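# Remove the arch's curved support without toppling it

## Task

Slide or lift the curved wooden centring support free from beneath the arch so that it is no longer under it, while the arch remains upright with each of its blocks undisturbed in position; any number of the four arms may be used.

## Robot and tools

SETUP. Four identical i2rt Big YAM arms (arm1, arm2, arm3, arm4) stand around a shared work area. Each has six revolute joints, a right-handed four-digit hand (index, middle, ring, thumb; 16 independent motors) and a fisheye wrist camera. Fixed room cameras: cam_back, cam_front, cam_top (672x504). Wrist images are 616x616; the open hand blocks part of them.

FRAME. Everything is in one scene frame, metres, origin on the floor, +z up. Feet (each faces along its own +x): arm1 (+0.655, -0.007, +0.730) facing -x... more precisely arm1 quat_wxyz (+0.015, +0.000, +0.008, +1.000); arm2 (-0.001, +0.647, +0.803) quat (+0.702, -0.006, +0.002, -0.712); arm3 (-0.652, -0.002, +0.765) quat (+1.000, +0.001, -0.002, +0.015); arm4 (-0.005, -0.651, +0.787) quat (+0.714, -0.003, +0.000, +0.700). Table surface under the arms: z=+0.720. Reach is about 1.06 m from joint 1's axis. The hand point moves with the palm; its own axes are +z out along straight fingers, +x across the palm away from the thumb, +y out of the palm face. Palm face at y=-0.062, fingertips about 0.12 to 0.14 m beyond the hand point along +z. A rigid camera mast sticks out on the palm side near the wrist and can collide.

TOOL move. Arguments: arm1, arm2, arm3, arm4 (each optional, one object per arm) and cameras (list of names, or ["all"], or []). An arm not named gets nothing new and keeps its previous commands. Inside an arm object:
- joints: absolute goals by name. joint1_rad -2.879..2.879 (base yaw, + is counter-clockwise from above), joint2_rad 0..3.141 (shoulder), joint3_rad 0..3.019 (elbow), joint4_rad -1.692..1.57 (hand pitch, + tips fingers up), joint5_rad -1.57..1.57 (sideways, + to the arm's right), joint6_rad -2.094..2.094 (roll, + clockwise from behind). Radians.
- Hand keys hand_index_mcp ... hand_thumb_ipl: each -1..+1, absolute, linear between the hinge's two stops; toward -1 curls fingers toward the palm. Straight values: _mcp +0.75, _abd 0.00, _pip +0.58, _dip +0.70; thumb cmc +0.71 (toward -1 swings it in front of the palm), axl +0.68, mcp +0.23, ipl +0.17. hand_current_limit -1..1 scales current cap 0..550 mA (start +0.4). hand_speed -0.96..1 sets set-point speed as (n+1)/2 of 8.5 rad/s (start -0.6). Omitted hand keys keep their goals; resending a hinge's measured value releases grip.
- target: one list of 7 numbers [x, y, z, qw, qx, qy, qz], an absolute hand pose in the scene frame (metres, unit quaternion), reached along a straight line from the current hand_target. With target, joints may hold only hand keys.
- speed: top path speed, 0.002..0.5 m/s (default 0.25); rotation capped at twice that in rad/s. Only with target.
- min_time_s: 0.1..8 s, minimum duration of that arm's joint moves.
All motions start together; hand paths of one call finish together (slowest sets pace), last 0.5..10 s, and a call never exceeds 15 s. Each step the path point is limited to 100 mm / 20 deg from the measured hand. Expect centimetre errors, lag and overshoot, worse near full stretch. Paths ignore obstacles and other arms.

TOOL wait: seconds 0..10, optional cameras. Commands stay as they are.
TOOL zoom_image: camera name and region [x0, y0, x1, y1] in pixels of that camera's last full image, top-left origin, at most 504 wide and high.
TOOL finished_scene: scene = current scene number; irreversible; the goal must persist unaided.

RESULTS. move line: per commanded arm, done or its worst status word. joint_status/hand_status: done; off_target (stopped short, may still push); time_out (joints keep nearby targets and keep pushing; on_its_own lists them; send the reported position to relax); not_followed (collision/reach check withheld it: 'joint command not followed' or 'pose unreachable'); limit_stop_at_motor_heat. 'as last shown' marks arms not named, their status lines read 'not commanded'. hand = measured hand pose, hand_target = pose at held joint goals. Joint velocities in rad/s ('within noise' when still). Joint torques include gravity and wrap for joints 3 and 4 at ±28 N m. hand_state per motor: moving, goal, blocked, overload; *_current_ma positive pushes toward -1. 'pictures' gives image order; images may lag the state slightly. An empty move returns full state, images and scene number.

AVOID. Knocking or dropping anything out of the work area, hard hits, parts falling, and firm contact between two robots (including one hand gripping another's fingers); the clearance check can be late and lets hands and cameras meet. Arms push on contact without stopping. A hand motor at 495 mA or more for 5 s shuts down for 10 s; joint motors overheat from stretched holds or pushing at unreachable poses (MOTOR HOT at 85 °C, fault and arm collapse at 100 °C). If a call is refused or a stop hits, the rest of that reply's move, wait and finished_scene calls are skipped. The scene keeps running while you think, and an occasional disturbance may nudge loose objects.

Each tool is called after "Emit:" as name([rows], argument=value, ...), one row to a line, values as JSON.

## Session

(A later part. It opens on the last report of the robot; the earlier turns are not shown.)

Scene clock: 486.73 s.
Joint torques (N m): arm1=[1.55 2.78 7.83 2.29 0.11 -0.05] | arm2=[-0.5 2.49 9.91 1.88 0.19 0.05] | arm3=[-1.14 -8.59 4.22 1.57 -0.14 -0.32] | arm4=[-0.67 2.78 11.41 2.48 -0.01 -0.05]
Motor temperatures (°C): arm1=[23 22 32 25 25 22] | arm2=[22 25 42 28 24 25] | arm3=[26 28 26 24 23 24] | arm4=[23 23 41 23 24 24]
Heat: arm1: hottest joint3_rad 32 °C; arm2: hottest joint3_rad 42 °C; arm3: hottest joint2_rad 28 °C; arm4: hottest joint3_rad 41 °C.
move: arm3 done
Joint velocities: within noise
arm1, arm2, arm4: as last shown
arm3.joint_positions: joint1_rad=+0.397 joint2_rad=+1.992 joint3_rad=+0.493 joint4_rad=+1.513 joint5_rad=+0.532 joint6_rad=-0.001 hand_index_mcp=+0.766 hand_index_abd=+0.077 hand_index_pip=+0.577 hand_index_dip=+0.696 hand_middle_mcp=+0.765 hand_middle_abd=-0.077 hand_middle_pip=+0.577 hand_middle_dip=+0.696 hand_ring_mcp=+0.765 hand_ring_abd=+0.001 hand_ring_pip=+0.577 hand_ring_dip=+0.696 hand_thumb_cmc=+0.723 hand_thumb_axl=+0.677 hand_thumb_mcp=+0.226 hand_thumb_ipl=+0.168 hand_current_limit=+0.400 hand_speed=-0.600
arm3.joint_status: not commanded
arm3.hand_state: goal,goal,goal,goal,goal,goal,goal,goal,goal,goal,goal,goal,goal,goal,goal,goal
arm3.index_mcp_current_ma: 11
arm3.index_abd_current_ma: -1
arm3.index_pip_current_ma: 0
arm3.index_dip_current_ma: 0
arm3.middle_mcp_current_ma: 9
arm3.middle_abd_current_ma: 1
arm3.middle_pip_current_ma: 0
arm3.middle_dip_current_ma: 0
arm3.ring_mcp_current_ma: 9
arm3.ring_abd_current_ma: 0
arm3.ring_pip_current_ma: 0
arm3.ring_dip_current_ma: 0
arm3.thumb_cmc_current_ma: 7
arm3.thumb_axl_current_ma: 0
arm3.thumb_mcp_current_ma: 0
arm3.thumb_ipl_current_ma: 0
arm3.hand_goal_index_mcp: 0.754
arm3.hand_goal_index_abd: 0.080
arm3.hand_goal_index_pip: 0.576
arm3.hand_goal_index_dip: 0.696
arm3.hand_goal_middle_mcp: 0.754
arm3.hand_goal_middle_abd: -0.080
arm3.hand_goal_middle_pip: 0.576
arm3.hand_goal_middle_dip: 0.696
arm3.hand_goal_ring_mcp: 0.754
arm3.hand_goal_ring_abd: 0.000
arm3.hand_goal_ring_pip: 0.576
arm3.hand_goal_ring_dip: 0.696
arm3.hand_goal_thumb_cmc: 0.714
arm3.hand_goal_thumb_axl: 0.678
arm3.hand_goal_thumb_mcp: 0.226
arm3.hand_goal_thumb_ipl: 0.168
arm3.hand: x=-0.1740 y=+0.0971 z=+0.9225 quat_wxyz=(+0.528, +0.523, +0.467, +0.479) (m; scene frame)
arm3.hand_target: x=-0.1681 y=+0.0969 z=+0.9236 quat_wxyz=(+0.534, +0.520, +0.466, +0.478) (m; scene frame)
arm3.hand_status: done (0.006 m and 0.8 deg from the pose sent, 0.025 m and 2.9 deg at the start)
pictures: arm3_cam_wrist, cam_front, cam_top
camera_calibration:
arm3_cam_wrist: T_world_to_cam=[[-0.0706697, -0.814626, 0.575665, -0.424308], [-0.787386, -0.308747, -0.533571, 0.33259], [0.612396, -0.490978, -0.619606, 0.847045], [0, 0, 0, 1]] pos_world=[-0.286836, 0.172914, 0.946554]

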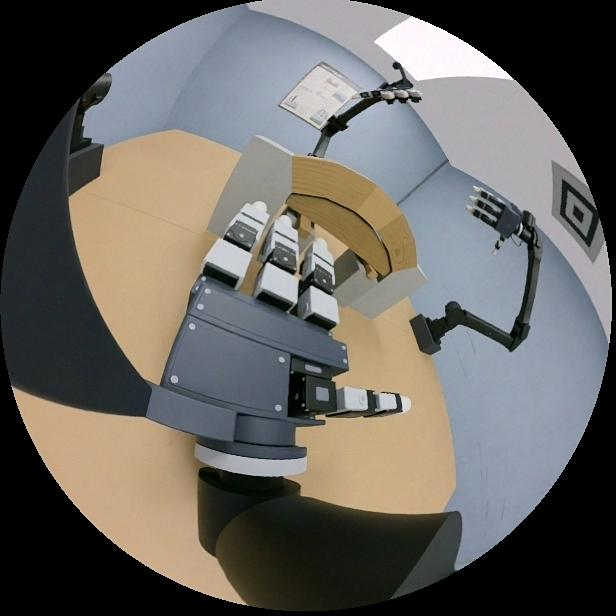

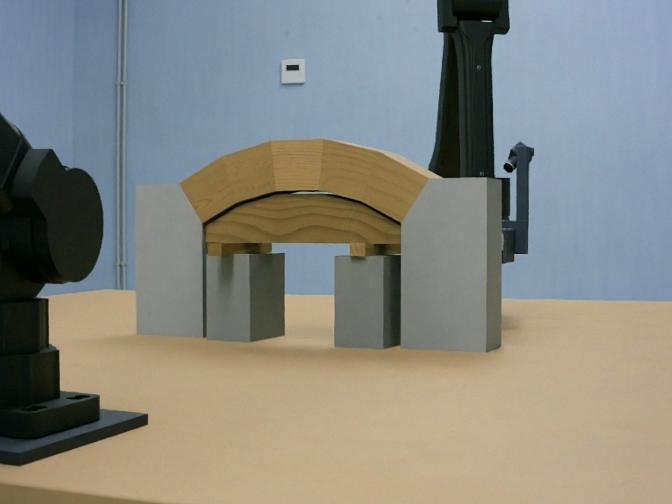

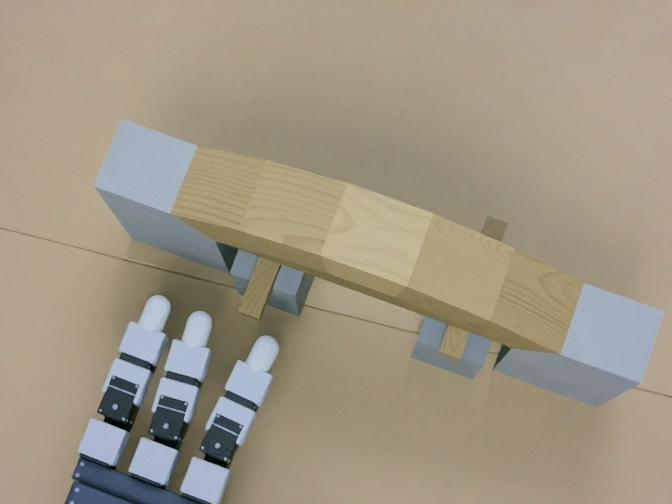

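Emit:
move(arm3={"target": [-0.150, 0.082, 0.917, 0.534, 0.520, 0.466, 0.478], "speed": 0.1}, cameras=["arm3_cam_wrist", "cam_front", "cam_top"])

Emit:
zoom_image(camera="arm3_cam_wrist", region=[220, 150, 400, 300])

Emit:
zoom_image(camera="cam_top", region=[160, 200, 400, 440])

Emit:
zoom_image(camera="cam_front", region=[300, 200, 420, 290])

Scene clock: 508.77 s.
Joint torques (N m): arm1=[1.55 2.73 7.84 2.26 0.11 -0.06] | arm2=[-0.67 2.49 9.87 1.87 0.19 0.05] | arm3=[-1.38 -8.41 4.53 1.42 -0.15 -0.3] | arm4=[-0.79 2.67 11.52 2.44 0.02 -0.03]
Motor temperatures (°C): arm1=[23 22 32 25 25 22] | arm2=[22 25 42 28 24 25] | arm3=[26 27 26 24 23 24] | arm4=[23 23 41 23 24 24]
Heat: arm1: hottest joint3_rad 32 °C; arm2: hottest joint3_rad 42 °C; arm3: hottest joint2_rad 27 °C; arm4: hottest joint3_rad 41 °C.
move: arm3 done
Joint velocities: within noise
arm1, arm2, arm4: as last shown
arm3.joint_positions: joint1_rad=+0.340 joint2_rad=+2.015 joint3_rad=+0.524 joint4_rad=+1.513 joint5_rad=+0.474 joint6_rad=-0.002 hand_index_mcp=+0.766 hand_index_abd=+0.078 hand_index_pip=+0.577 hand_index_dip=+0.696 hand_middle_mcp=+0.765 hand_middle_abd=-0.077 hand_middle_pip=+0.577 hand_middle_dip=+0.696 hand_ring_mcp=+0.765 hand_ring_abd=+0.001 hand_ring_pip=+0.577 hand_ring_dip=+0.696 hand_thumb_cmc=+0.723 hand_thumb_axl=+0.677 hand_thumb_mcp=+0.226 hand_thumb_ipl=+0.168 hand_current_limit=+0.400 hand_speed=-0.600
arm3.joint_status: not commanded
arm3.hand_state: goal,goal,goal,goal,goal,goal,goal,goal,goal,goal,goal,goal,goal,goal,goal,goal
arm3.index_mcp_current_ma: 11
arm3.index_abd_current_ma: -1
arm3.index_pip_current_ma: 0
arm3.index_dip_current_ma: 0
arm3.middle_mcp_current_ma: 9
arm3.middle_abd_current_ma: 1
arm3.middle_pip_current_ma: 0
arm3.middle_dip_current_ma: 0
arm3.ring_mcp_current_ma: 9
arm3.ring_abd_current_ma: 0
arm3.ring_pip_current_ma: 0
arm3.ring_dip_current_ma: 0
arm3.thumb_cmc_current_ma: 7
arm3.thumb_axl_current_ma: 0
arm3.thumb_mcp_current_ma: 0
arm3.thumb_ipl_current_ma: 0
arm3.hand_goal_index_mcp: 0.754
arm3.hand_goal_index_abd: 0.080
arm3.hand_goal_index_pip: 0.576
arm3.hand_goal_index_dip: 0.696
arm3.hand_goal_middle_mcp: 0.754
arm3.hand_goal_middle_abd: -0.080
arm3.hand_goal_middle_pip: 0.576
arm3.hand_goal_middle_dip: 0.696
arm3.hand_goal_ring_mcp: 0.754
arm3.hand_goal_ring_abd: 0.000
arm3.hand_goal_ring_pip: 0.576
arm3.hand_goal_ring_dip: 0.696
arm3.hand_goal_thumb_cmc: 0.714
arm3.hand_goal_thumb_axl: 0.678
arm3.hand_goal_thumb_mcp: 0.226
arm3.hand_goal_thumb_ipl: 0.168
arm3.hand: x=-0.1577 y=+0.0830 z=+0.9193 quat_wxyz=(+0.529, +0.521, +0.465, +0.482) (m; scene frame)
arm3.hand_target: x=-0.1503 y=+0.0820 z=+0.9170 quat_wxyz=(+0.534, +0.520, +0.466, +0.478) (m; scene frame)
arm3.hand_status: done (0.008 m and 0.7 deg from the pose sent, 0.029 m and 0.8 deg at the start)
pictures: arm3_cam_wrist, cam_front, cam_top
camera_calibration:
arm3_cam_wrist: T_world_to_cam=[[-0.0734987, -0.815582, 0.573955, -0.431493], [-0.783126, -0.309146, -0.539577, 0.345674], [0.617505, -0.489137, -0.615981, 0.825467], [0, 0, 0, 1]] pos_world=[-0.270738, 0.158712, 0.942647]

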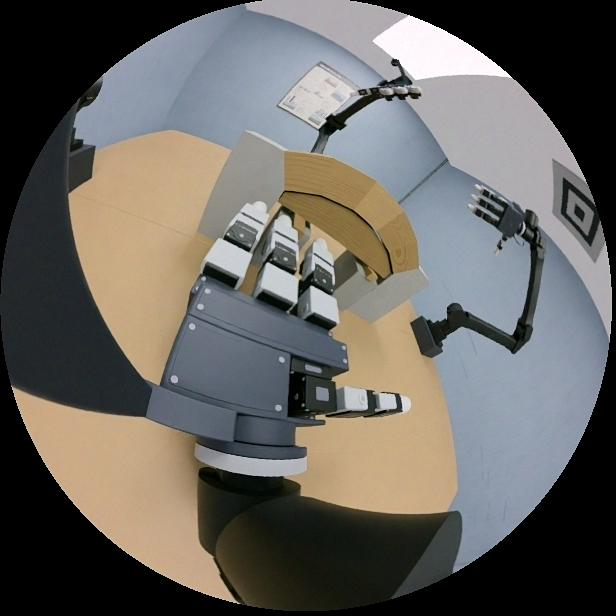

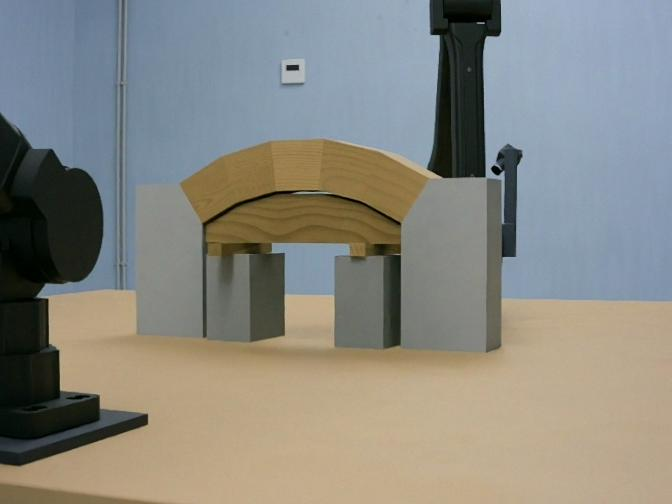

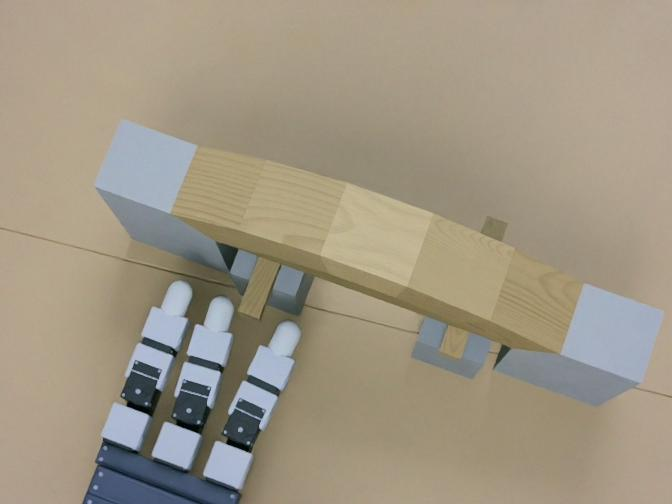

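Scaled by 2.800 from the camera's 616x616 image, which has a finer 880x880 frame.

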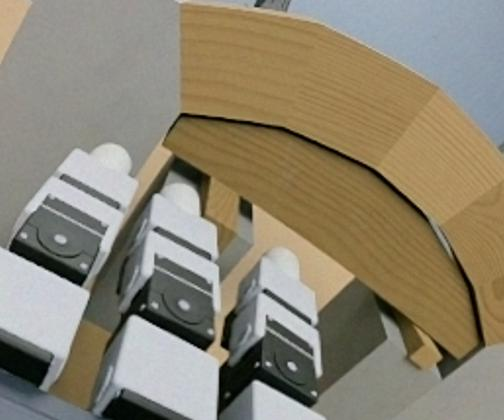

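Scaled by 2.100 from the camera's 672x504 image, which has a finer 960x720 frame.

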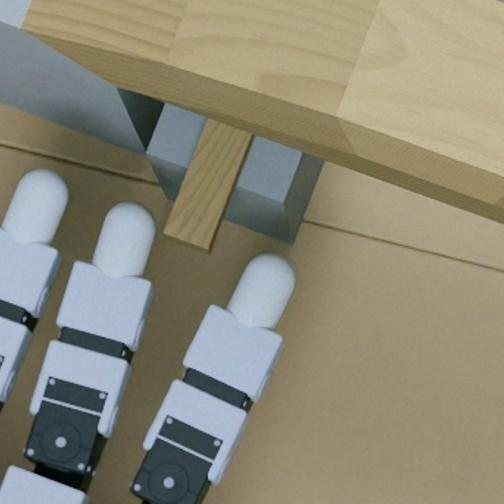

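Scaled by 4.200 from the camera's 672x504 image, which has a finer 960x720 frame.

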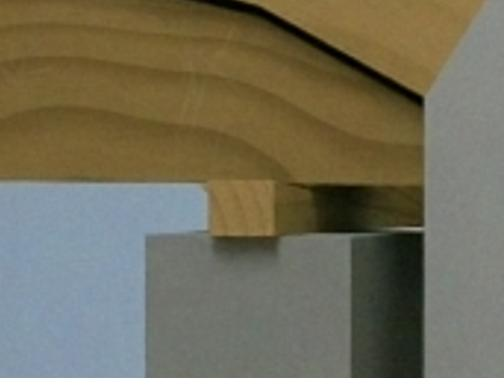

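Emit:
move(arm3={"target": [-0.130, 0.083, 0.912, 0.534, 0.520, 0.466, 0.478], "speed": 0.08}, cameras=["arm3_cam_wrist", "cam_front", "cam_top"])

Emit:
zoom_image(camera="arm3_cam_wrist", region=[220, 150, 400, 300])

Emit:
zoom_image(camera="cam_top", region=[160, 200, 400, 440])

Emit:
zoom_image(camera="cam_front", region=[300, 200, 420, 290])

Scene clock: 526.27 s.
Joint torques (N m): arm1=[1.44 2.9 7.83 2.28 0.11 -0.06] | arm2=[-0.5 2.37 9.85 1.87 0.18 0.05] | arm3=[-1.55 -9 4.79 1.07 -0.15 -0.28] | arm4=[-0.85 2.9 11.38 2.41 0.02 -0.05]
Motor temperatures (°C): arm1=[23 22 32 25 25 22] | arm2=[22 25 43 28 24 25] | arm3=[26 28 26 24 23 24] | arm4=[23 23 41 23 24 24]
Heat: arm1: hottest joint3_rad 32 °C; arm2: hottest joint3_rad 43 °C; arm3: hottest joint2_rad 28 °C; arm4: hottest joint3_rad 41 °C.
move: arm3 done
Joint velocities: within noise
arm1, arm2, arm4: as last shown
arm3.joint_positions: joint1_rad=+0.328 joint2_rad=+2.041 joint3_rad=+0.579 joint4_rad=+1.492 joint5_rad=+0.458 joint6_rad=-0.002 hand_index_mcp=+0.766 hand_index_abd=+0.078 hand_index_pip=+0.577 hand_index_dip=+0.696 hand_middle_mcp=+0.765 hand_middle_abd=-0.077 hand_middle_pip=+0.577 hand_middle_dip=+0.696 hand_ring_mcp=+0.765 hand_ring_abd=+0.001 hand_ring_pip=+0.577 hand_ring_dip=+0.696 hand_thumb_cmc=+0.723 hand_thumb_axl=+0.677 hand_thumb_mcp=+0.226 hand_thumb_ipl=+0.168 hand_current_limit=+0.400 hand_speed=-0.600
arm3.joint_status: not commanded
arm3.hand_state: goal,goal,goal,goal,goal,goal,goal,goal,goal,goal,goal,goal,goal,goal,goal,goal
arm3.index_mcp_current_ma: 11
arm3.index_abd_current_ma: -1
arm3.index_pip_current_ma: 0
arm3.index_dip_current_ma: 0
arm3.middle_mcp_current_ma: 9
arm3.middle_abd_current_ma: 1
arm3.middle_pip_current_ma: 0
arm3.middle_dip_current_ma: 0
arm3.ring_mcp_current_ma: 9
arm3.ring_abd_current_ma: 0
arm3.ring_pip_current_ma: 0
arm3.ring_dip_current_ma: 0
arm3.thumb_cmc_current_ma: 7
arm3.thumb_axl_current_ma: 0
arm3.thumb_mcp_current_ma: 0
arm3.thumb_ipl_current_ma: 0
arm3.hand_goal_index_mcp: 0.754
arm3.hand_goal_index_abd: 0.080
arm3.hand_goal_index_pip: 0.576
arm3.hand_goal_index_dip: 0.696
arm3.hand_goal_middle_mcp: 0.754
arm3.hand_goal_middle_abd: -0.080
arm3.hand_goal_middle_pip: 0.576
arm3.hand_goal_middle_dip: 0.696
arm3.hand_goal_ring_mcp: 0.754
arm3.hand_goal_ring_abd: 0.000
arm3.hand_goal_ring_pip: 0.576
arm3.hand_goal_ring_dip: 0.696
arm3.hand_goal_thumb_cmc: 0.714
arm3.hand_goal_thumb_axl: 0.678
arm3.hand_goal_thumb_mcp: 0.226
arm3.hand_goal_thumb_ipl: 0.168
arm3.hand: x=-0.1388 y=+0.0860 z=+0.9164 quat_wxyz=(+0.529, +0.519, +0.464, +0.485) (m; scene frame)
arm3.hand_target: x=-0.1303 y=+0.0829 z=+0.9120 quat_wxyz=(+0.534, +0.520, +0.466, +0.478) (m; scene frame)
arm3.hand_status: done (0.010 m and 1.0 deg from the pose sent, 0.029 m and 0.7 deg at the start)
pictures: arm3_cam_wrist, cam_front, cam_top
camera_calibration:
arm3_cam_wrist: T_world_to_cam=[[-0.0747668, -0.817274, 0.571378, -0.423655], [-0.777778, -0.310794, -0.546322, 0.366933], [0.624076, -0.485252, -0.612421, 0.810732], [0, 0, 0, 1]] pos_world=[-0.252241, 0.161208, 0.93904]

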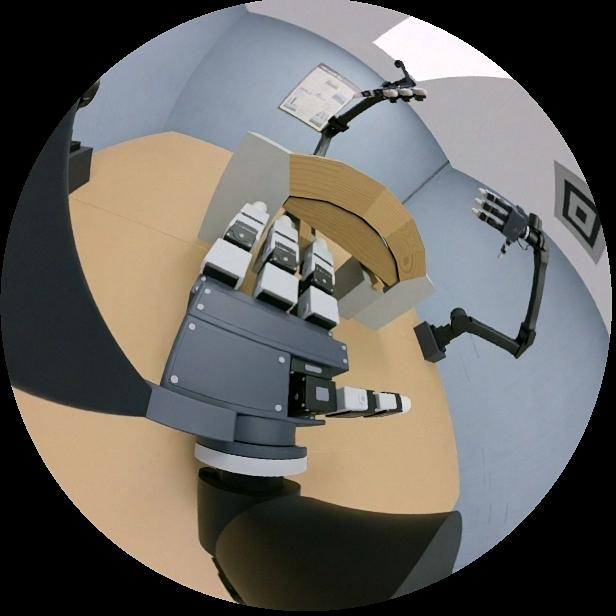

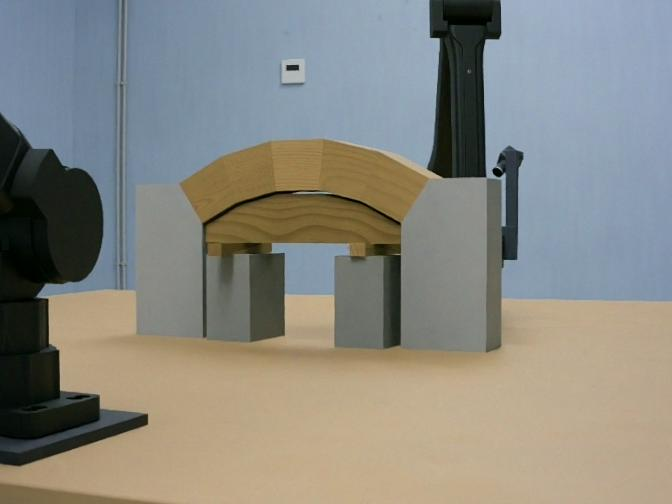

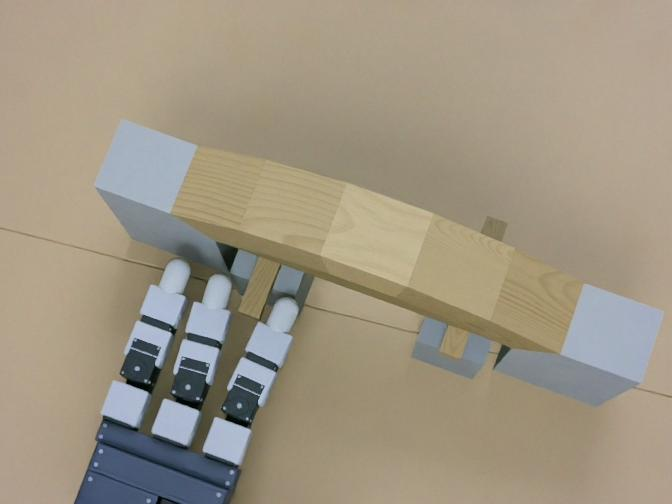

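Scaled by 2.800 from the camera's 616x616 image, which has a finer 880x880 frame.

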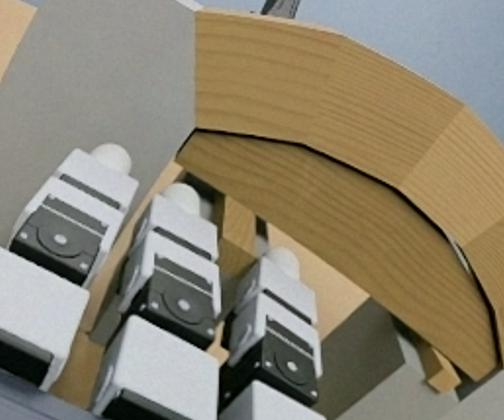

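Scaled by 2.100 from the camera's 672x504 image, which has a finer 960x720 frame.

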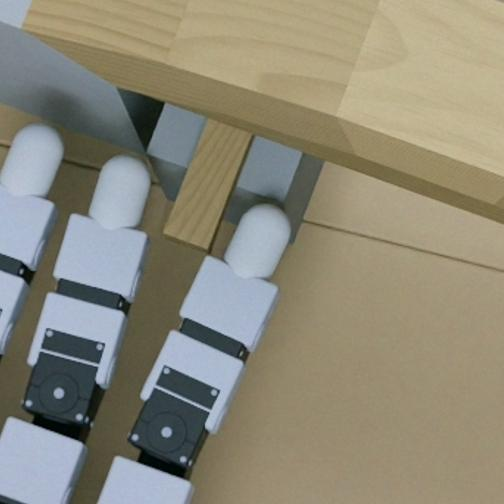

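Scaled by 4.200 from the camera's 672x504 image, which has a finer 960x720 frame.

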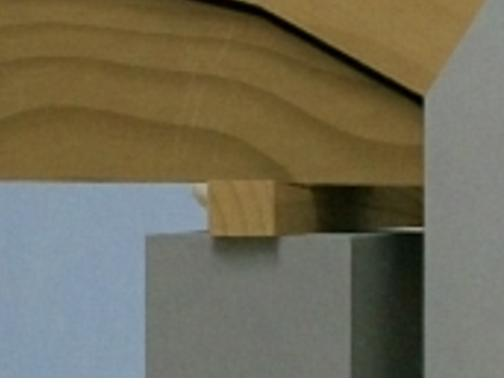

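Emit:
move(arm3={"target": [-0.133, 0.079, 0.905, 0.534, 0.520, 0.466, 0.478], "speed": 0.05}, cameras=["arm3_cam_wrist", "cam_front", "cam_top"])

Emit:
zoom_image(camera="cam_top", region=[160, 200, 400, 440])

Emit:
zoom_image(camera="cam_front", region=[300, 200, 420, 290])

Scene clock: 554.37 s.
Joint torques (N m): arm1=[1.49 2.73 7.84 2.29 0.11 -0.05] | arm2=[-0.62 2.55 9.89 1.85 0.18 0.05] | arm3=[-1.55 -9.05 4.21 2.41 -0.14 -0.28] | arm4=[-0.73 2.78 11.44 2.45 0.02 -0.03]
Motor temperatures (°C): arm1=[23 22 32 25 25 22] | arm2=[22 25 43 28 24 25] | arm3=[26 29 26 24 23 24] | arm4=[23 23 42 23 24 24]
Heat: arm1: hottest joint3_rad 32 °C; arm2: hottest joint3_rad 43 °C; arm3: hottest joint2_rad 29 °C; arm4: hottest joint3_rad 42 °C.
move: arm3 done
Joint velocities: within noise
arm1.joint_positions: joint1_rad=+0.068 joint2_rad=+0.629 joint3_rad=+1.489 joint4_rad=-1.258 joint5_rad=+0.117 joint6_rad=+1.101 hand_index_mcp=+0.755 hand_index_abd=+0.001 hand_index_pip=+0.577 hand_index_dip=+0.696 hand_middle_mcp=+0.755 hand_middle_abd=+0.001 hand_middle_pip=+0.577 hand_middle_dip=+0.696 hand_ring_mcp=+0.755 hand_ring_abd=+0.000 hand_ring_pip=+0.577 hand_ring_dip=+0.696 hand_thumb_cmc=+0.715 hand_thumb_axl=+0.677 hand_thumb_mcp=+0.226 hand_thumb_ipl=+0.168 hand_current_limit=+0.400 hand_speed=-0.600
arm1.joint_status: not commanded
arm1.hand_state: goal,goal,goal,goal,goal,goal,goal,goal,goal,goal,goal,goal,goal,goal,goal,goal
arm1.index_mcp_current_ma: 1
arm1.index_abd_current_ma: 0
arm1.index_pip_current_ma: 0
arm1.index_dip_current_ma: 0
arm1.middle_mcp_current_ma: 1
arm1.middle_abd_current_ma: 0
arm1.middle_pip_current_ma: 0
arm1.middle_dip_current_ma: 0
arm1.ring_mcp_current_ma: 1
arm1.ring_abd_current_ma: 0
arm1.ring_pip_current_ma: 0
arm1.ring_dip_current_ma: 0
arm1.thumb_cmc_current_ma: 1
arm1.thumb_axl_current_ma: 0
arm1.thumb_mcp_current_ma: 0
arm1.thumb_ipl_current_ma: 0
arm1.hand_goal_index_mcp: 0.754
arm1.hand_goal_index_abd: 0.000
arm1.hand_goal_index_pip: 0.576
arm1.hand_goal_index_dip: 0.696
arm1.hand_goal_middle_mcp: 0.754
arm1.hand_goal_middle_abd: 0.000
arm1.hand_goal_middle_pip: 0.576
arm1.hand_goal_middle_dip: 0.696
arm1.hand_goal_ring_mcp: 0.754
arm1.hand_goal_ring_abd: 0.000
arm1.hand_goal_ring_pip: 0.576
arm1.hand_goal_ring_dip: 0.696
arm1.hand_goal_thumb_cmc: 0.714
arm1.hand_goal_thumb_axl: 0.678
arm1.hand_goal_thumb_mcp: 0.226
arm1.hand_goal_thumb_ipl: 0.168
arm1.hand: x=+0.4209 y=+0.0999 z=+1.3514 quat_wxyz=(-0.531, -0.174, +0.814, +0.159) (m; scene frame)
arm1.hand_target: x=+0.4251 y=+0.1002 z=+1.3641 quat_wxyz=(-0.543, -0.171, +0.806, +0.162) (m; scene frame)
arm1.hand_status: not commanded
arm2.joint_positions: joint1_rad=+0.081 joint2_rad=+0.625 joint3_rad=+1.339 joint4_rad=-1.439 joint5_rad=+0.068 joint6_rad=+1.144 hand_index_mcp=+0.754 hand_index_abd=+0.000 hand_index_pip=+0.577 hand_index_dip=+0.696 hand_middle_mcp=+0.754 hand_middle_abd=+0.000 hand_middle_pip=+0.577 hand_middle_dip=+0.696 hand_ring_mcp=+0.754 hand_ring_abd=+0.000 hand_ring_pip=+0.577 hand_ring_dip=+0.696 hand_thumb_cmc=+0.715 hand_thumb_axl=+0.677 hand_thumb_mcp=+0.225 hand_thumb_ipl=+0.168 hand_current_limit=+0.400 hand_speed=-0.600
arm2.joint_status: not commanded
arm2.hand_state: goal,goal,goal,goal,goal,goal,goal,goal,goal,goal,goal,goal,goal,goal,goal,goal
arm2.index_mcp_current_ma: 0
arm2.index_abd_current_ma: 0
arm2.index_pip_current_ma: 0
arm2.index_dip_current_ma: 0
arm2.middle_mcp_current_ma: 0
arm2.middle_abd_current_ma: 0
arm2.middle_pip_current_ma: 0
arm2.middle_dip_current_ma: 0
arm2.ring_mcp_current_ma: 0
arm2.ring_abd_current_ma: 0
arm2.ring_pip_current_ma: 0
arm2.ring_dip_current_ma: 0
arm2.thumb_cmc_current_ma: 0
arm2.thumb_axl_current_ma: 0
arm2.thumb_mcp_current_ma: 0
arm2.thumb_ipl_current_ma: 0
arm2.hand_goal_index_mcp: 0.754
arm2.hand_goal_index_abd: 0.000
arm2.hand_goal_index_pip: 0.576
arm2.hand_goal_index_dip: 0.696
arm2.hand_goal_middle_mcp: 0.754
arm2.hand_goal_middle_abd: 0.000
arm2.hand_goal_middle_pip: 0.576
arm2.hand_goal_middle_dip: 0.696
arm2.hand_goal_ring_mcp: 0.754
arm2.hand_goal_ring_abd: 0.000
arm2.hand_goal_ring_pip: 0.576
arm2.hand_goal_ring_dip: 0.696
arm2.hand_goal_thumb_cmc: 0.714
arm2.hand_goal_thumb_axl: 0.678
arm2.hand_goal_thumb_mcp: 0.226
arm2.hand_goal_thumb_ipl: 0.168
arm2.hand: x=-0.0785 y=+0.4102 z=+1.3133 quat_wxyz=(+0.360, +0.775, -0.478, +0.205) (m; scene frame)
arm2.hand_target: x=-0.0785 y=+0.4122 z=+1.3246 quat_wxyz=(+0.369, +0.770, -0.475, +0.212) (m; scene frame)
arm2.hand_status: not commanded
arm3.joint_positions: joint1_rad=+0.321 joint2_rad=+2.066 joint3_rad=+0.579 joint4_rad=+1.492 joint5_rad=+0.451 joint6_rad=-0.002 hand_index_mcp=+0.766 hand_index_abd=+0.078 hand_index_pip=+0.577 hand_index_dip=+0.696 hand_middle_mcp=+0.765 hand_middle_abd=-0.077 hand_middle_pip=+0.577 hand_middle_dip=+0.696 hand_ring_mcp=+0.765 hand_ring_abd=+0.001 hand_ring_pip=+0.577 hand_ring_dip=+0.696 hand_thumb_cmc=+0.723 hand_thumb_axl=+0.677 hand_thumb_mcp=+0.226 hand_thumb_ipl=+0.168 hand_current_limit=+0.400 hand_speed=-0.600
arm3.joint_status: not commanded
arm3.hand_state: goal,goal,goal,goal,goal,goal,goal,goal,goal,goal,goal,goal,goal,goal,goal,goal
arm3.index_mcp_current_ma: 11
arm3.index_abd_current_ma: -1
arm3.index_pip_current_ma: 0
arm3.index_dip_current_ma: 0
arm3.middle_mcp_current_ma: 9
arm3.middle_abd_current_ma: 1
arm3.middle_pip_current_ma: 0
arm3.middle_dip_current_ma: 0
arm3.ring_mcp_current_ma: 9
arm3.ring_abd_current_ma: 0
arm3.ring_pip_current_ma: 0
arm3.ring_dip_current_ma: 0
arm3.thumb_cmc_current_ma: 7
arm3.thumb_axl_current_ma: 0
arm3.thumb_mcp_current_ma: 0
arm3.thumb_ipl_current_ma: 0
arm3.hand_goal_index_mcp: 0.754
arm3.hand_goal_index_abd: 0.080
arm3.hand_goal_index_pip: 0.576
arm3.hand_goal_index_dip: 0.696
arm3.hand_goal_middle_mcp: 0.754
arm3.hand_goal_middle_abd: -0.080
arm3.hand_goal_middle_pip: 0.576
arm3.hand_goal_middle_dip: 0.696
arm3.hand_goal_ring_mcp: 0.754
arm3.hand_goal_ring_abd: 0.000
arm3.hand_goal_ring_pip: 0.576
arm3.hand_goal_ring_dip: 0.696
arm3.hand_goal_thumb_cmc: 0.714
arm3.hand_goal_thumb_axl: 0.678
arm3.hand_goal_thumb_mcp: 0.226
arm3.hand_goal_thumb_ipl: 0.168
arm3.hand: x=-0.1375 y=+0.0836 z=+0.9040 quat_wxyz=(+0.526, +0.523, +0.472, +0.477) (m; scene frame)
arm3.hand_target: x=-0.1332 y=+0.0789 z=+0.9049 quat_wxyz=(+0.534, +0.520, +0.466, +0.477) (m; scene frame)
arm3.hand_status: done (0.007 m and 1.2 deg from the pose sent, 0.015 m and 1.1 deg at the start)
arm4.joint_positions: joint1_rad=-0.812 joint2_rad=+0.602 joint3_rad=+1.335 joint4_rad=-1.243 joint5_rad=-0.043 joint6_rad=+1.026 hand_index_mcp=+0.755 hand_index_abd=+0.000 hand_index_pip=+0.577 hand_index_dip=+0.696 hand_middle_mcp=+0.755 hand_middle_abd=+0.000 hand_middle_pip=+0.577 hand_middle_dip=+0.696 hand_ring_mcp=+0.755 hand_ring_abd=+0.000 hand_ring_pip=+0.577 hand_ring_dip=+0.696 hand_thumb_cmc=+0.715 hand_thumb_axl=+0.677 hand_thumb_mcp=+0.226 hand_thumb_ipl=+0.168 hand_current_limit=+0.400 hand_speed=-0.600
arm4.joint_status: not commanded
arm4.hand_state: goal,goal,goal,goal,goal,goal,goal,goal,goal,goal,goal,goal,goal,goal,goal,goal
arm4.index_mcp_current_ma: 3
arm4.index_abd_current_ma: 1
arm4.index_pip_current_ma: 2
arm4.index_dip_current_ma: 0
arm4.middle_mcp_current_ma: 2
arm4.middle_abd_current_ma: 1
arm4.middle_pip_current_ma: 2
arm4.middle_dip_current_ma: 0
arm4.ring_mcp_current_ma: 3
arm4.ring_abd_current_ma: 1
arm4.ring_pip_current_ma: 2
arm4.ring_dip_current_ma: 0
arm4.thumb_cmc_current_ma: 2
arm4.thumb_axl_current_ma: -2
arm4.thumb_mcp_current_ma: -1
arm4.thumb_ipl_current_ma: -1
arm4.hand_goal_index_mcp: 0.754
arm4.hand_goal_index_abd: 0.000
arm4.hand_goal_index_pip: 0.576
arm4.hand_goal_index_dip: 0.696
arm4.hand_goal_middle_mcp: 0.754
arm4.hand_goal_middle_abd: 0.000
arm4.hand_goal_middle_pip: 0.576
arm4.hand_goal_middle_dip: 0.696
arm4.hand_goal_ring_mcp: 0.754
arm4.hand_goal_ring_abd: 0.000
arm4.hand_goal_ring_pip: 0.576
arm4.hand_goal_ring_dip: 0.696
arm4.hand_goal_thumb_cmc: 0.714
arm4.hand_goal_thumb_axl: 0.678
arm4.hand_goal_thumb_mcp: 0.226
arm4.hand_goal_thumb_ipl: 0.168
arm4.hand: x=+0.2395 y=-0.5281 z=+1.3425 quat_wxyz=(-0.065, +0.683, +0.526, +0.502) (m; scene frame)
arm4.hand_target: x=+0.2370 y=-0.5303 z=+1.3562 quat_wxyz=(-0.067, +0.677, +0.522, +0.514) (m; scene frame)
arm4.hand_status: not commanded
pictures: arm3_cam_wrist, cam_front, cam_top
camera_calibration:
arm3_cam_wrist: T_world_to_cam=[[-0.0615397, -0.812099, 0.580266, -0.425149], [-0.790554, -0.315237, -0.525024, 0.339716], [0.609292, -0.491041, -0.622608, 0.808861], [0, 0, 0, 1]] pos_world=[-0.250433, 0.159012, 0.928662]

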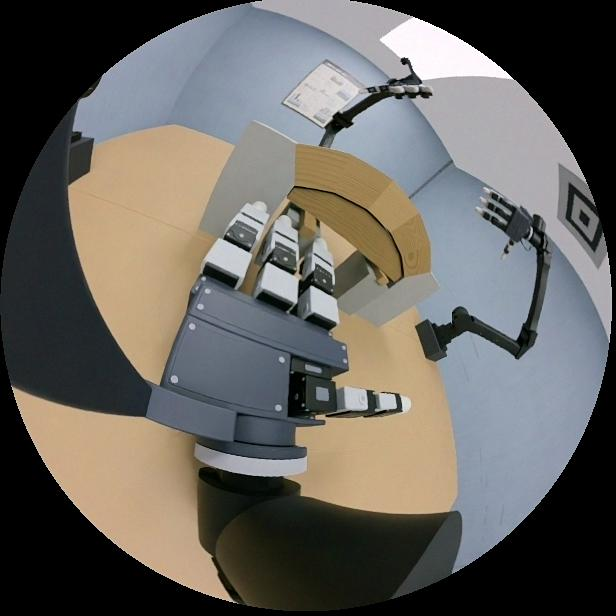

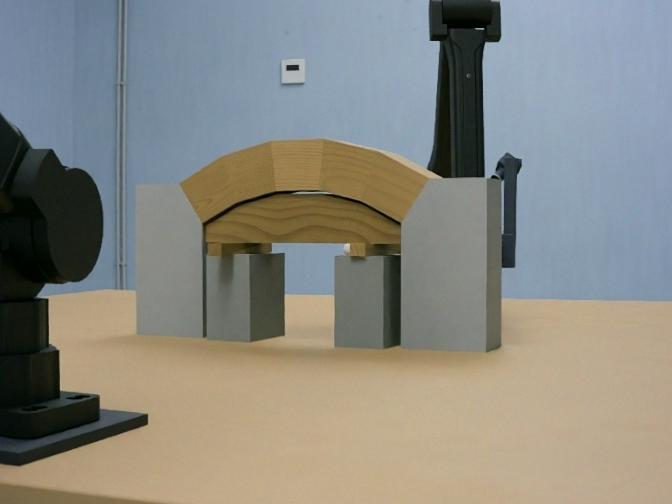

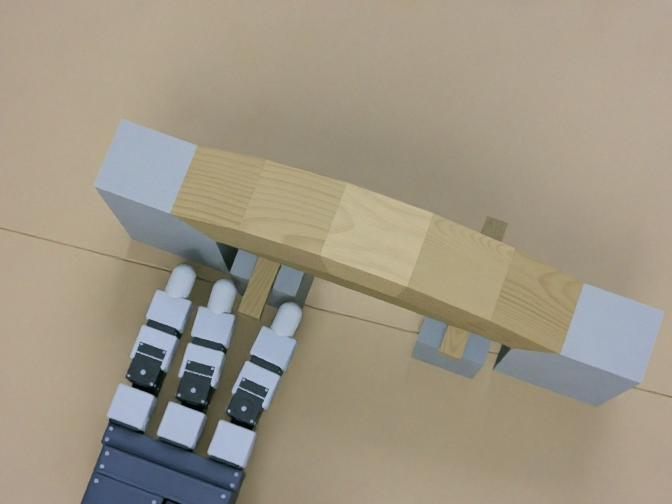

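Scaled by 2.100 from the camera's 672x504 image, which has a finer 960x720 frame.

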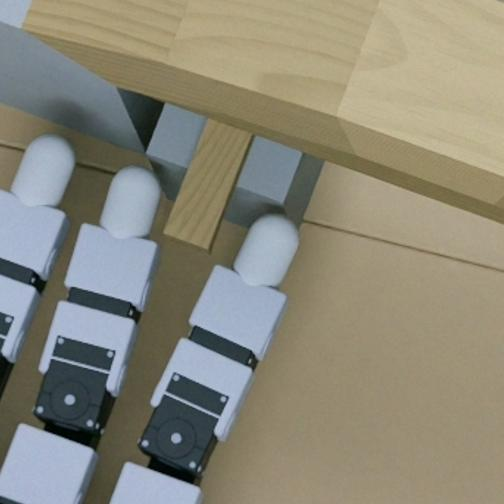

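Scaled by 4.200 from the camera's 672x504 image, which has a finer 960x720 frame.

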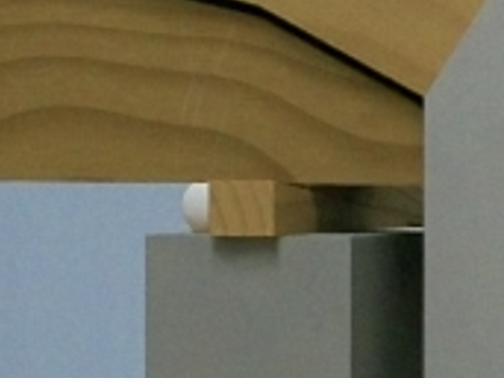

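Emit:
move(arm3={"joints": {"hand_index_abd": -0.2, "hand_middle_abd": 0.2, "hand_speed": -0.85}}, cameras=["cam_front", "cam_top"])

Emit:
zoom_image(camera="cam_top", region=[160, 200, 400, 440])

Emit:
zoom_image(camera="cam_front", region=[300, 200, 420, 290])

Scene clock: 567.57 s.
Joint torques (N m): arm1=[1.55 2.67 7.83 2.3 0.11 -0.06] | arm2=[-0.73 2.55 9.92 1.88 0.18 0.05] | arm3=[-1.55 -9.47 4.14 2.39 -0.12 -0.29] | arm4=[-0.85 2.78 11.43 2.37 0 -0.02]
Motor temperatures (°C): arm1=[23 22 32 25 25 22] | arm2=[22 25 43 28 24 25] | arm3=[26 28 26 24 23 24] | arm4=[23 23 42 23 24 24]
Heat: arm1: hottest joint3_rad 32 °C; arm2: hottest joint3_rad 43 °C; arm3: hottest joint2_rad 28 °C; arm4: hottest joint3_rad 42 °C.
move: arm3 off_target
Joint velocities: within noise
arm1, arm2, arm4: as last shown
arm3.joint_positions: joint1_rad=+0.321 joint2_rad=+2.070 joint3_rad=+0.579 joint4_rad=+1.492 joint5_rad=+0.450 joint6_rad=-0.002 hand_index_mcp=+0.772 hand_index_abd=-0.101 hand_index_pip=+0.581 hand_index_dip=+0.696 hand_middle_mcp=+0.771 hand_middle_abd=+0.099 hand_middle_pip=+0.582 hand_middle_dip=+0.696 hand_ring_mcp=+0.765 hand_ring_abd=+0.001 hand_ring_pip=+0.577 hand_ring_dip=+0.696 hand_thumb_cmc=+0.723 hand_thumb_axl=+0.677 hand_thumb_mcp=+0.226 hand_thumb_ipl=+0.168 hand_current_limit=+0.400 hand_speed=-0.850
arm3.joint_status: hand_index_abd off_target (ended at -0.101, target -0.200); hand_middle_abd off_target (ended at +0.099, target +0.200); the others done
arm3.hand_state: goal,blocked,goal,goal,goal,blocked,goal,goal,goal,goal,goal,goal,goal,goal,goal,goal
arm3.index_mcp_current_ma: 20
arm3.index_abd_current_ma: 205
arm3.index_pip_current_ma: 3
arm3.index_dip_current_ma: 0
arm3.middle_mcp_current_ma: 19
arm3.middle_abd_current_ma: -211
arm3.middle_pip_current_ma: 4
arm3.middle_dip_current_ma: 0
arm3.ring_mcp_current_ma: 9
arm3.ring_abd_current_ma: 0
arm3.ring_pip_current_ma: 0
arm3.ring_dip_current_ma: 0
arm3.thumb_cmc_current_ma: 7
arm3.thumb_axl_current_ma: 0
arm3.thumb_mcp_current_ma: 0
arm3.thumb_ipl_current_ma: 0
arm3.hand_goal_index_mcp: 0.754
arm3.hand_goal_index_abd: -0.200
arm3.hand_goal_index_pip: 0.576
arm3.hand_goal_index_dip: 0.696
arm3.hand_goal_middle_mcp: 0.754
arm3.hand_goal_middle_abd: 0.200
arm3.hand_goal_middle_pip: 0.576
arm3.hand_goal_middle_dip: 0.696
arm3.hand_goal_ring_mcp: 0.754
arm3.hand_goal_ring_abd: 0.000
arm3.hand_goal_ring_pip: 0.576
arm3.hand_goal_ring_dip: 0.696
arm3.hand_goal_thumb_cmc: 0.714
arm3.hand_goal_thumb_axl: 0.678
arm3.hand_goal_thumb_mcp: 0.226
arm3.hand_goal_thumb_ipl: 0.168
arm3.hand: x=-0.1375 y=+0.0837 z=+0.9021 quat_wxyz=(+0.525, +0.523, +0.473, +0.476) (m; scene frame)
arm3.hand_target: x=-0.1332 y=+0.0790 z=+0.9050 quat_wxyz=(+0.534, +0.520, +0.466, +0.478) (m; scene frame)
arm3.hand_status: not commanded
pictures: cam_front, cam_top

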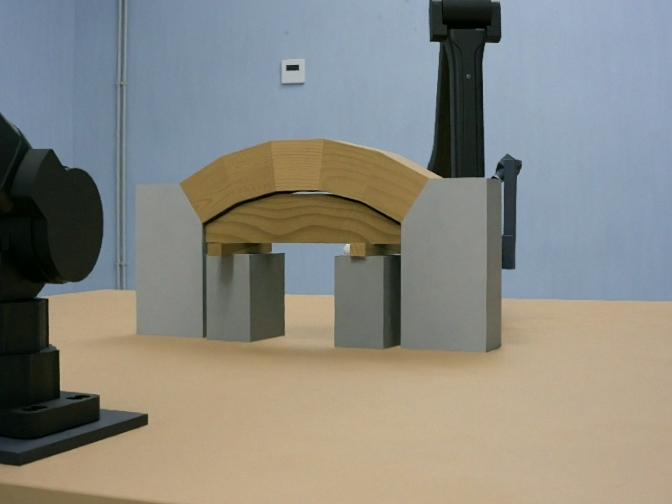

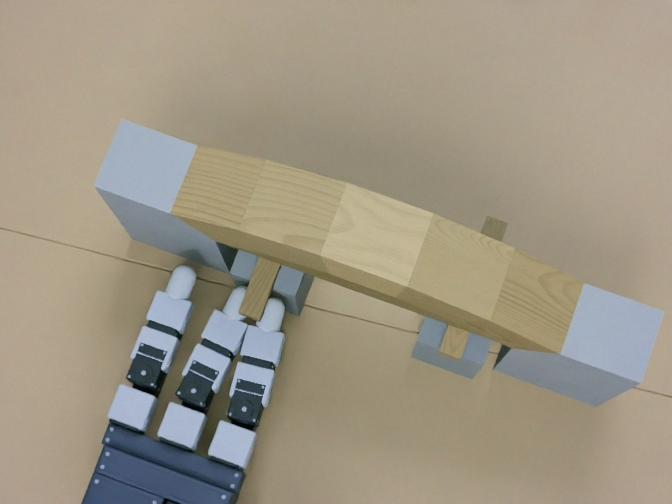

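Scaled by 2.100 from the camera's 672x504 image, which has a finer 960x720 frame.

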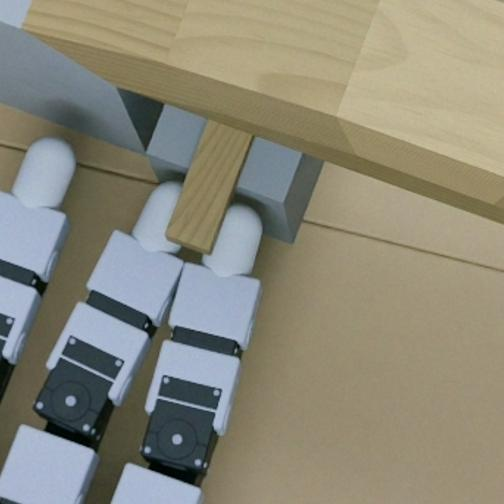

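Scaled by 4.200 from the camera's 672x504 image, which has a finer 960x720 frame.

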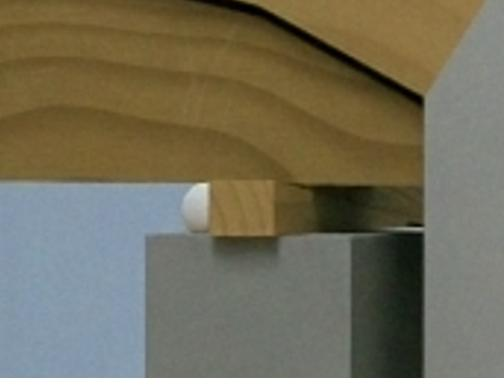

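Emit:
move(arm3={"joints": {"hand_index_abd": -0.4, "hand_middle_abd": 0.4, "hand_current_limit": 0.7}}, cameras=["cam_top"])

Emit:
zoom_image(camera="cam_top", region=[160, 200, 400, 440])

Scene clock: 585.17 s.
Joint torques (N m): arm1=[1.55 2.78 7.82 2.28 0.11 -0.06] | arm2=[-0.5 2.43 9.87 1.87 0.19 0.04] | arm3=[-1.49 -9.35 4.15 2.39 -0.11 -0.29] | arm4=[-0.85 2.84 11.43 2.39 0.03 -0.03]
Motor temperatures (°C): arm1=[23 22 32 25 25 22] | arm2=[22 25 43 28 24 25] | arm3=[26 29 26 24 23 24] | arm4=[23 23 42 23 24 24]
Heat: arm1: hottest joint3_rad 32 °C; arm2: hottest joint3_rad 43 °C; arm3: hottest joint2_rad 29 °C; arm4: hottest joint3_rad 42 °C.
move: arm3 off_target
Joint velocities: within noise
arm1, arm2, arm4: as last shown
arm3.joint_positions: joint1_rad=+0.321 joint2_rad=+2.070 joint3_rad=+0.579 joint4_rad=+1.492 joint5_rad=+0.450 joint6_rad=-0.002 hand_index_mcp=+0.772 hand_index_abd=-0.105 hand_index_pip=+0.581 hand_index_dip=+0.696 hand_middle_mcp=+0.771 hand_middle_abd=+0.102 hand_middle_pip=+0.582 hand_middle_dip=+0.696 hand_ring_mcp=+0.765 hand_ring_abd=+0.001 hand_ring_pip=+0.577 hand_ring_dip=+0.696 hand_thumb_cmc=+0.723 hand_thumb_axl=+0.677 hand_thumb_mcp=+0.226 hand_thumb_ipl=+0.168 hand_current_limit=+0.700 hand_speed=-0.850
arm3.joint_status: hand_index_abd off_target (ended at -0.105, target -0.400); hand_middle_abd off_target (ended at +0.102, target +0.400); the others done
arm3.hand_state: goal,blocked,goal,goal,goal,blocked,goal,goal,goal,goal,goal,goal,goal,goal,goal,goal
arm3.index_mcp_current_ma: 20
arm3.index_abd_current_ma: 468
arm3.index_pip_current_ma: 3
arm3.index_dip_current_ma: 0
arm3.middle_mcp_current_ma: 19
arm3.middle_abd_current_ma: -467
arm3.middle_pip_current_ma: 4
arm3.middle_dip_current_ma: 0
arm3.ring_mcp_current_ma: 9
arm3.ring_abd_current_ma: 0
arm3.ring_pip_current_ma: 0
arm3.ring_dip_current_ma: 0
arm3.thumb_cmc_current_ma: 7
arm3.thumb_axl_current_ma: 0
arm3.thumb_mcp_current_ma: 0
arm3.thumb_ipl_current_ma: 0
arm3.hand_goal_index_mcp: 0.754
arm3.hand_goal_index_abd: -0.400
arm3.hand_goal_index_pip: 0.576
arm3.hand_goal_index_dip: 0.696
arm3.hand_goal_middle_mcp: 0.754
arm3.hand_goal_middle_abd: 0.400
arm3.hand_goal_middle_pip: 0.576
arm3.hand_goal_middle_dip: 0.696
arm3.hand_goal_ring_mcp: 0.754
arm3.hand_goal_ring_abd: 0.000
arm3.hand_goal_ring_pip: 0.576
arm3.hand_goal_ring_dip: 0.696
arm3.hand_goal_thumb_cmc: 0.714
arm3.hand_goal_thumb_axl: 0.678
arm3.hand_goal_thumb_mcp: 0.226
arm3.hand_goal_thumb_ipl: 0.168
arm3.hand: x=-0.1375 y=+0.0837 z=+0.9021 quat_wxyz=(+0.525, +0.523, +0.473, +0.476) (m; scene frame)
arm3.hand_target: x=-0.1332 y=+0.0790 z=+0.9050 quat_wxyz=(+0.534, +0.520, +0.466, +0.478) (m; scene frame)
arm3.hand_status: not commanded
pictures: cam_top

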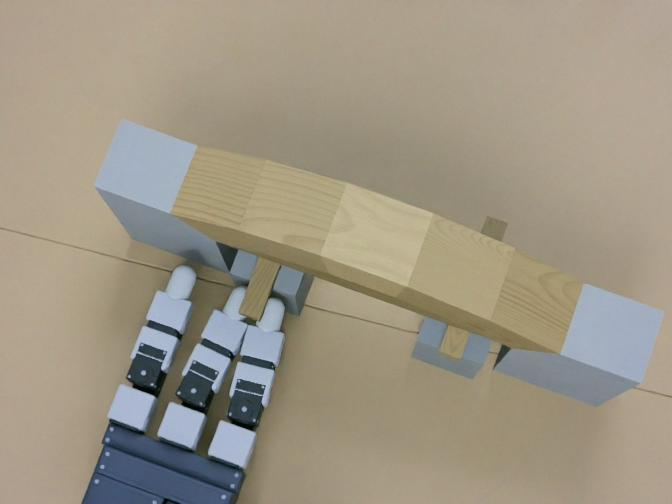

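Scaled by 2.100 from the camera's 672x504 image, which has a finer 960x720 frame.

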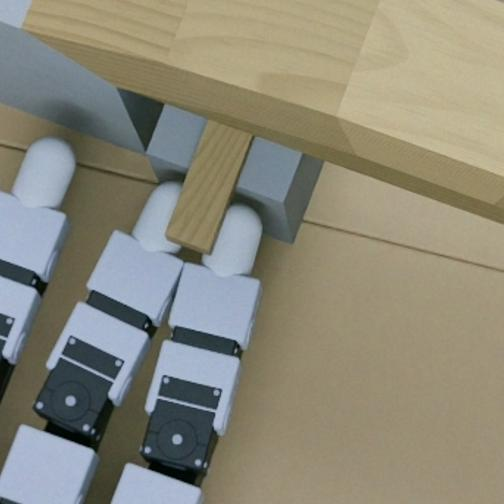

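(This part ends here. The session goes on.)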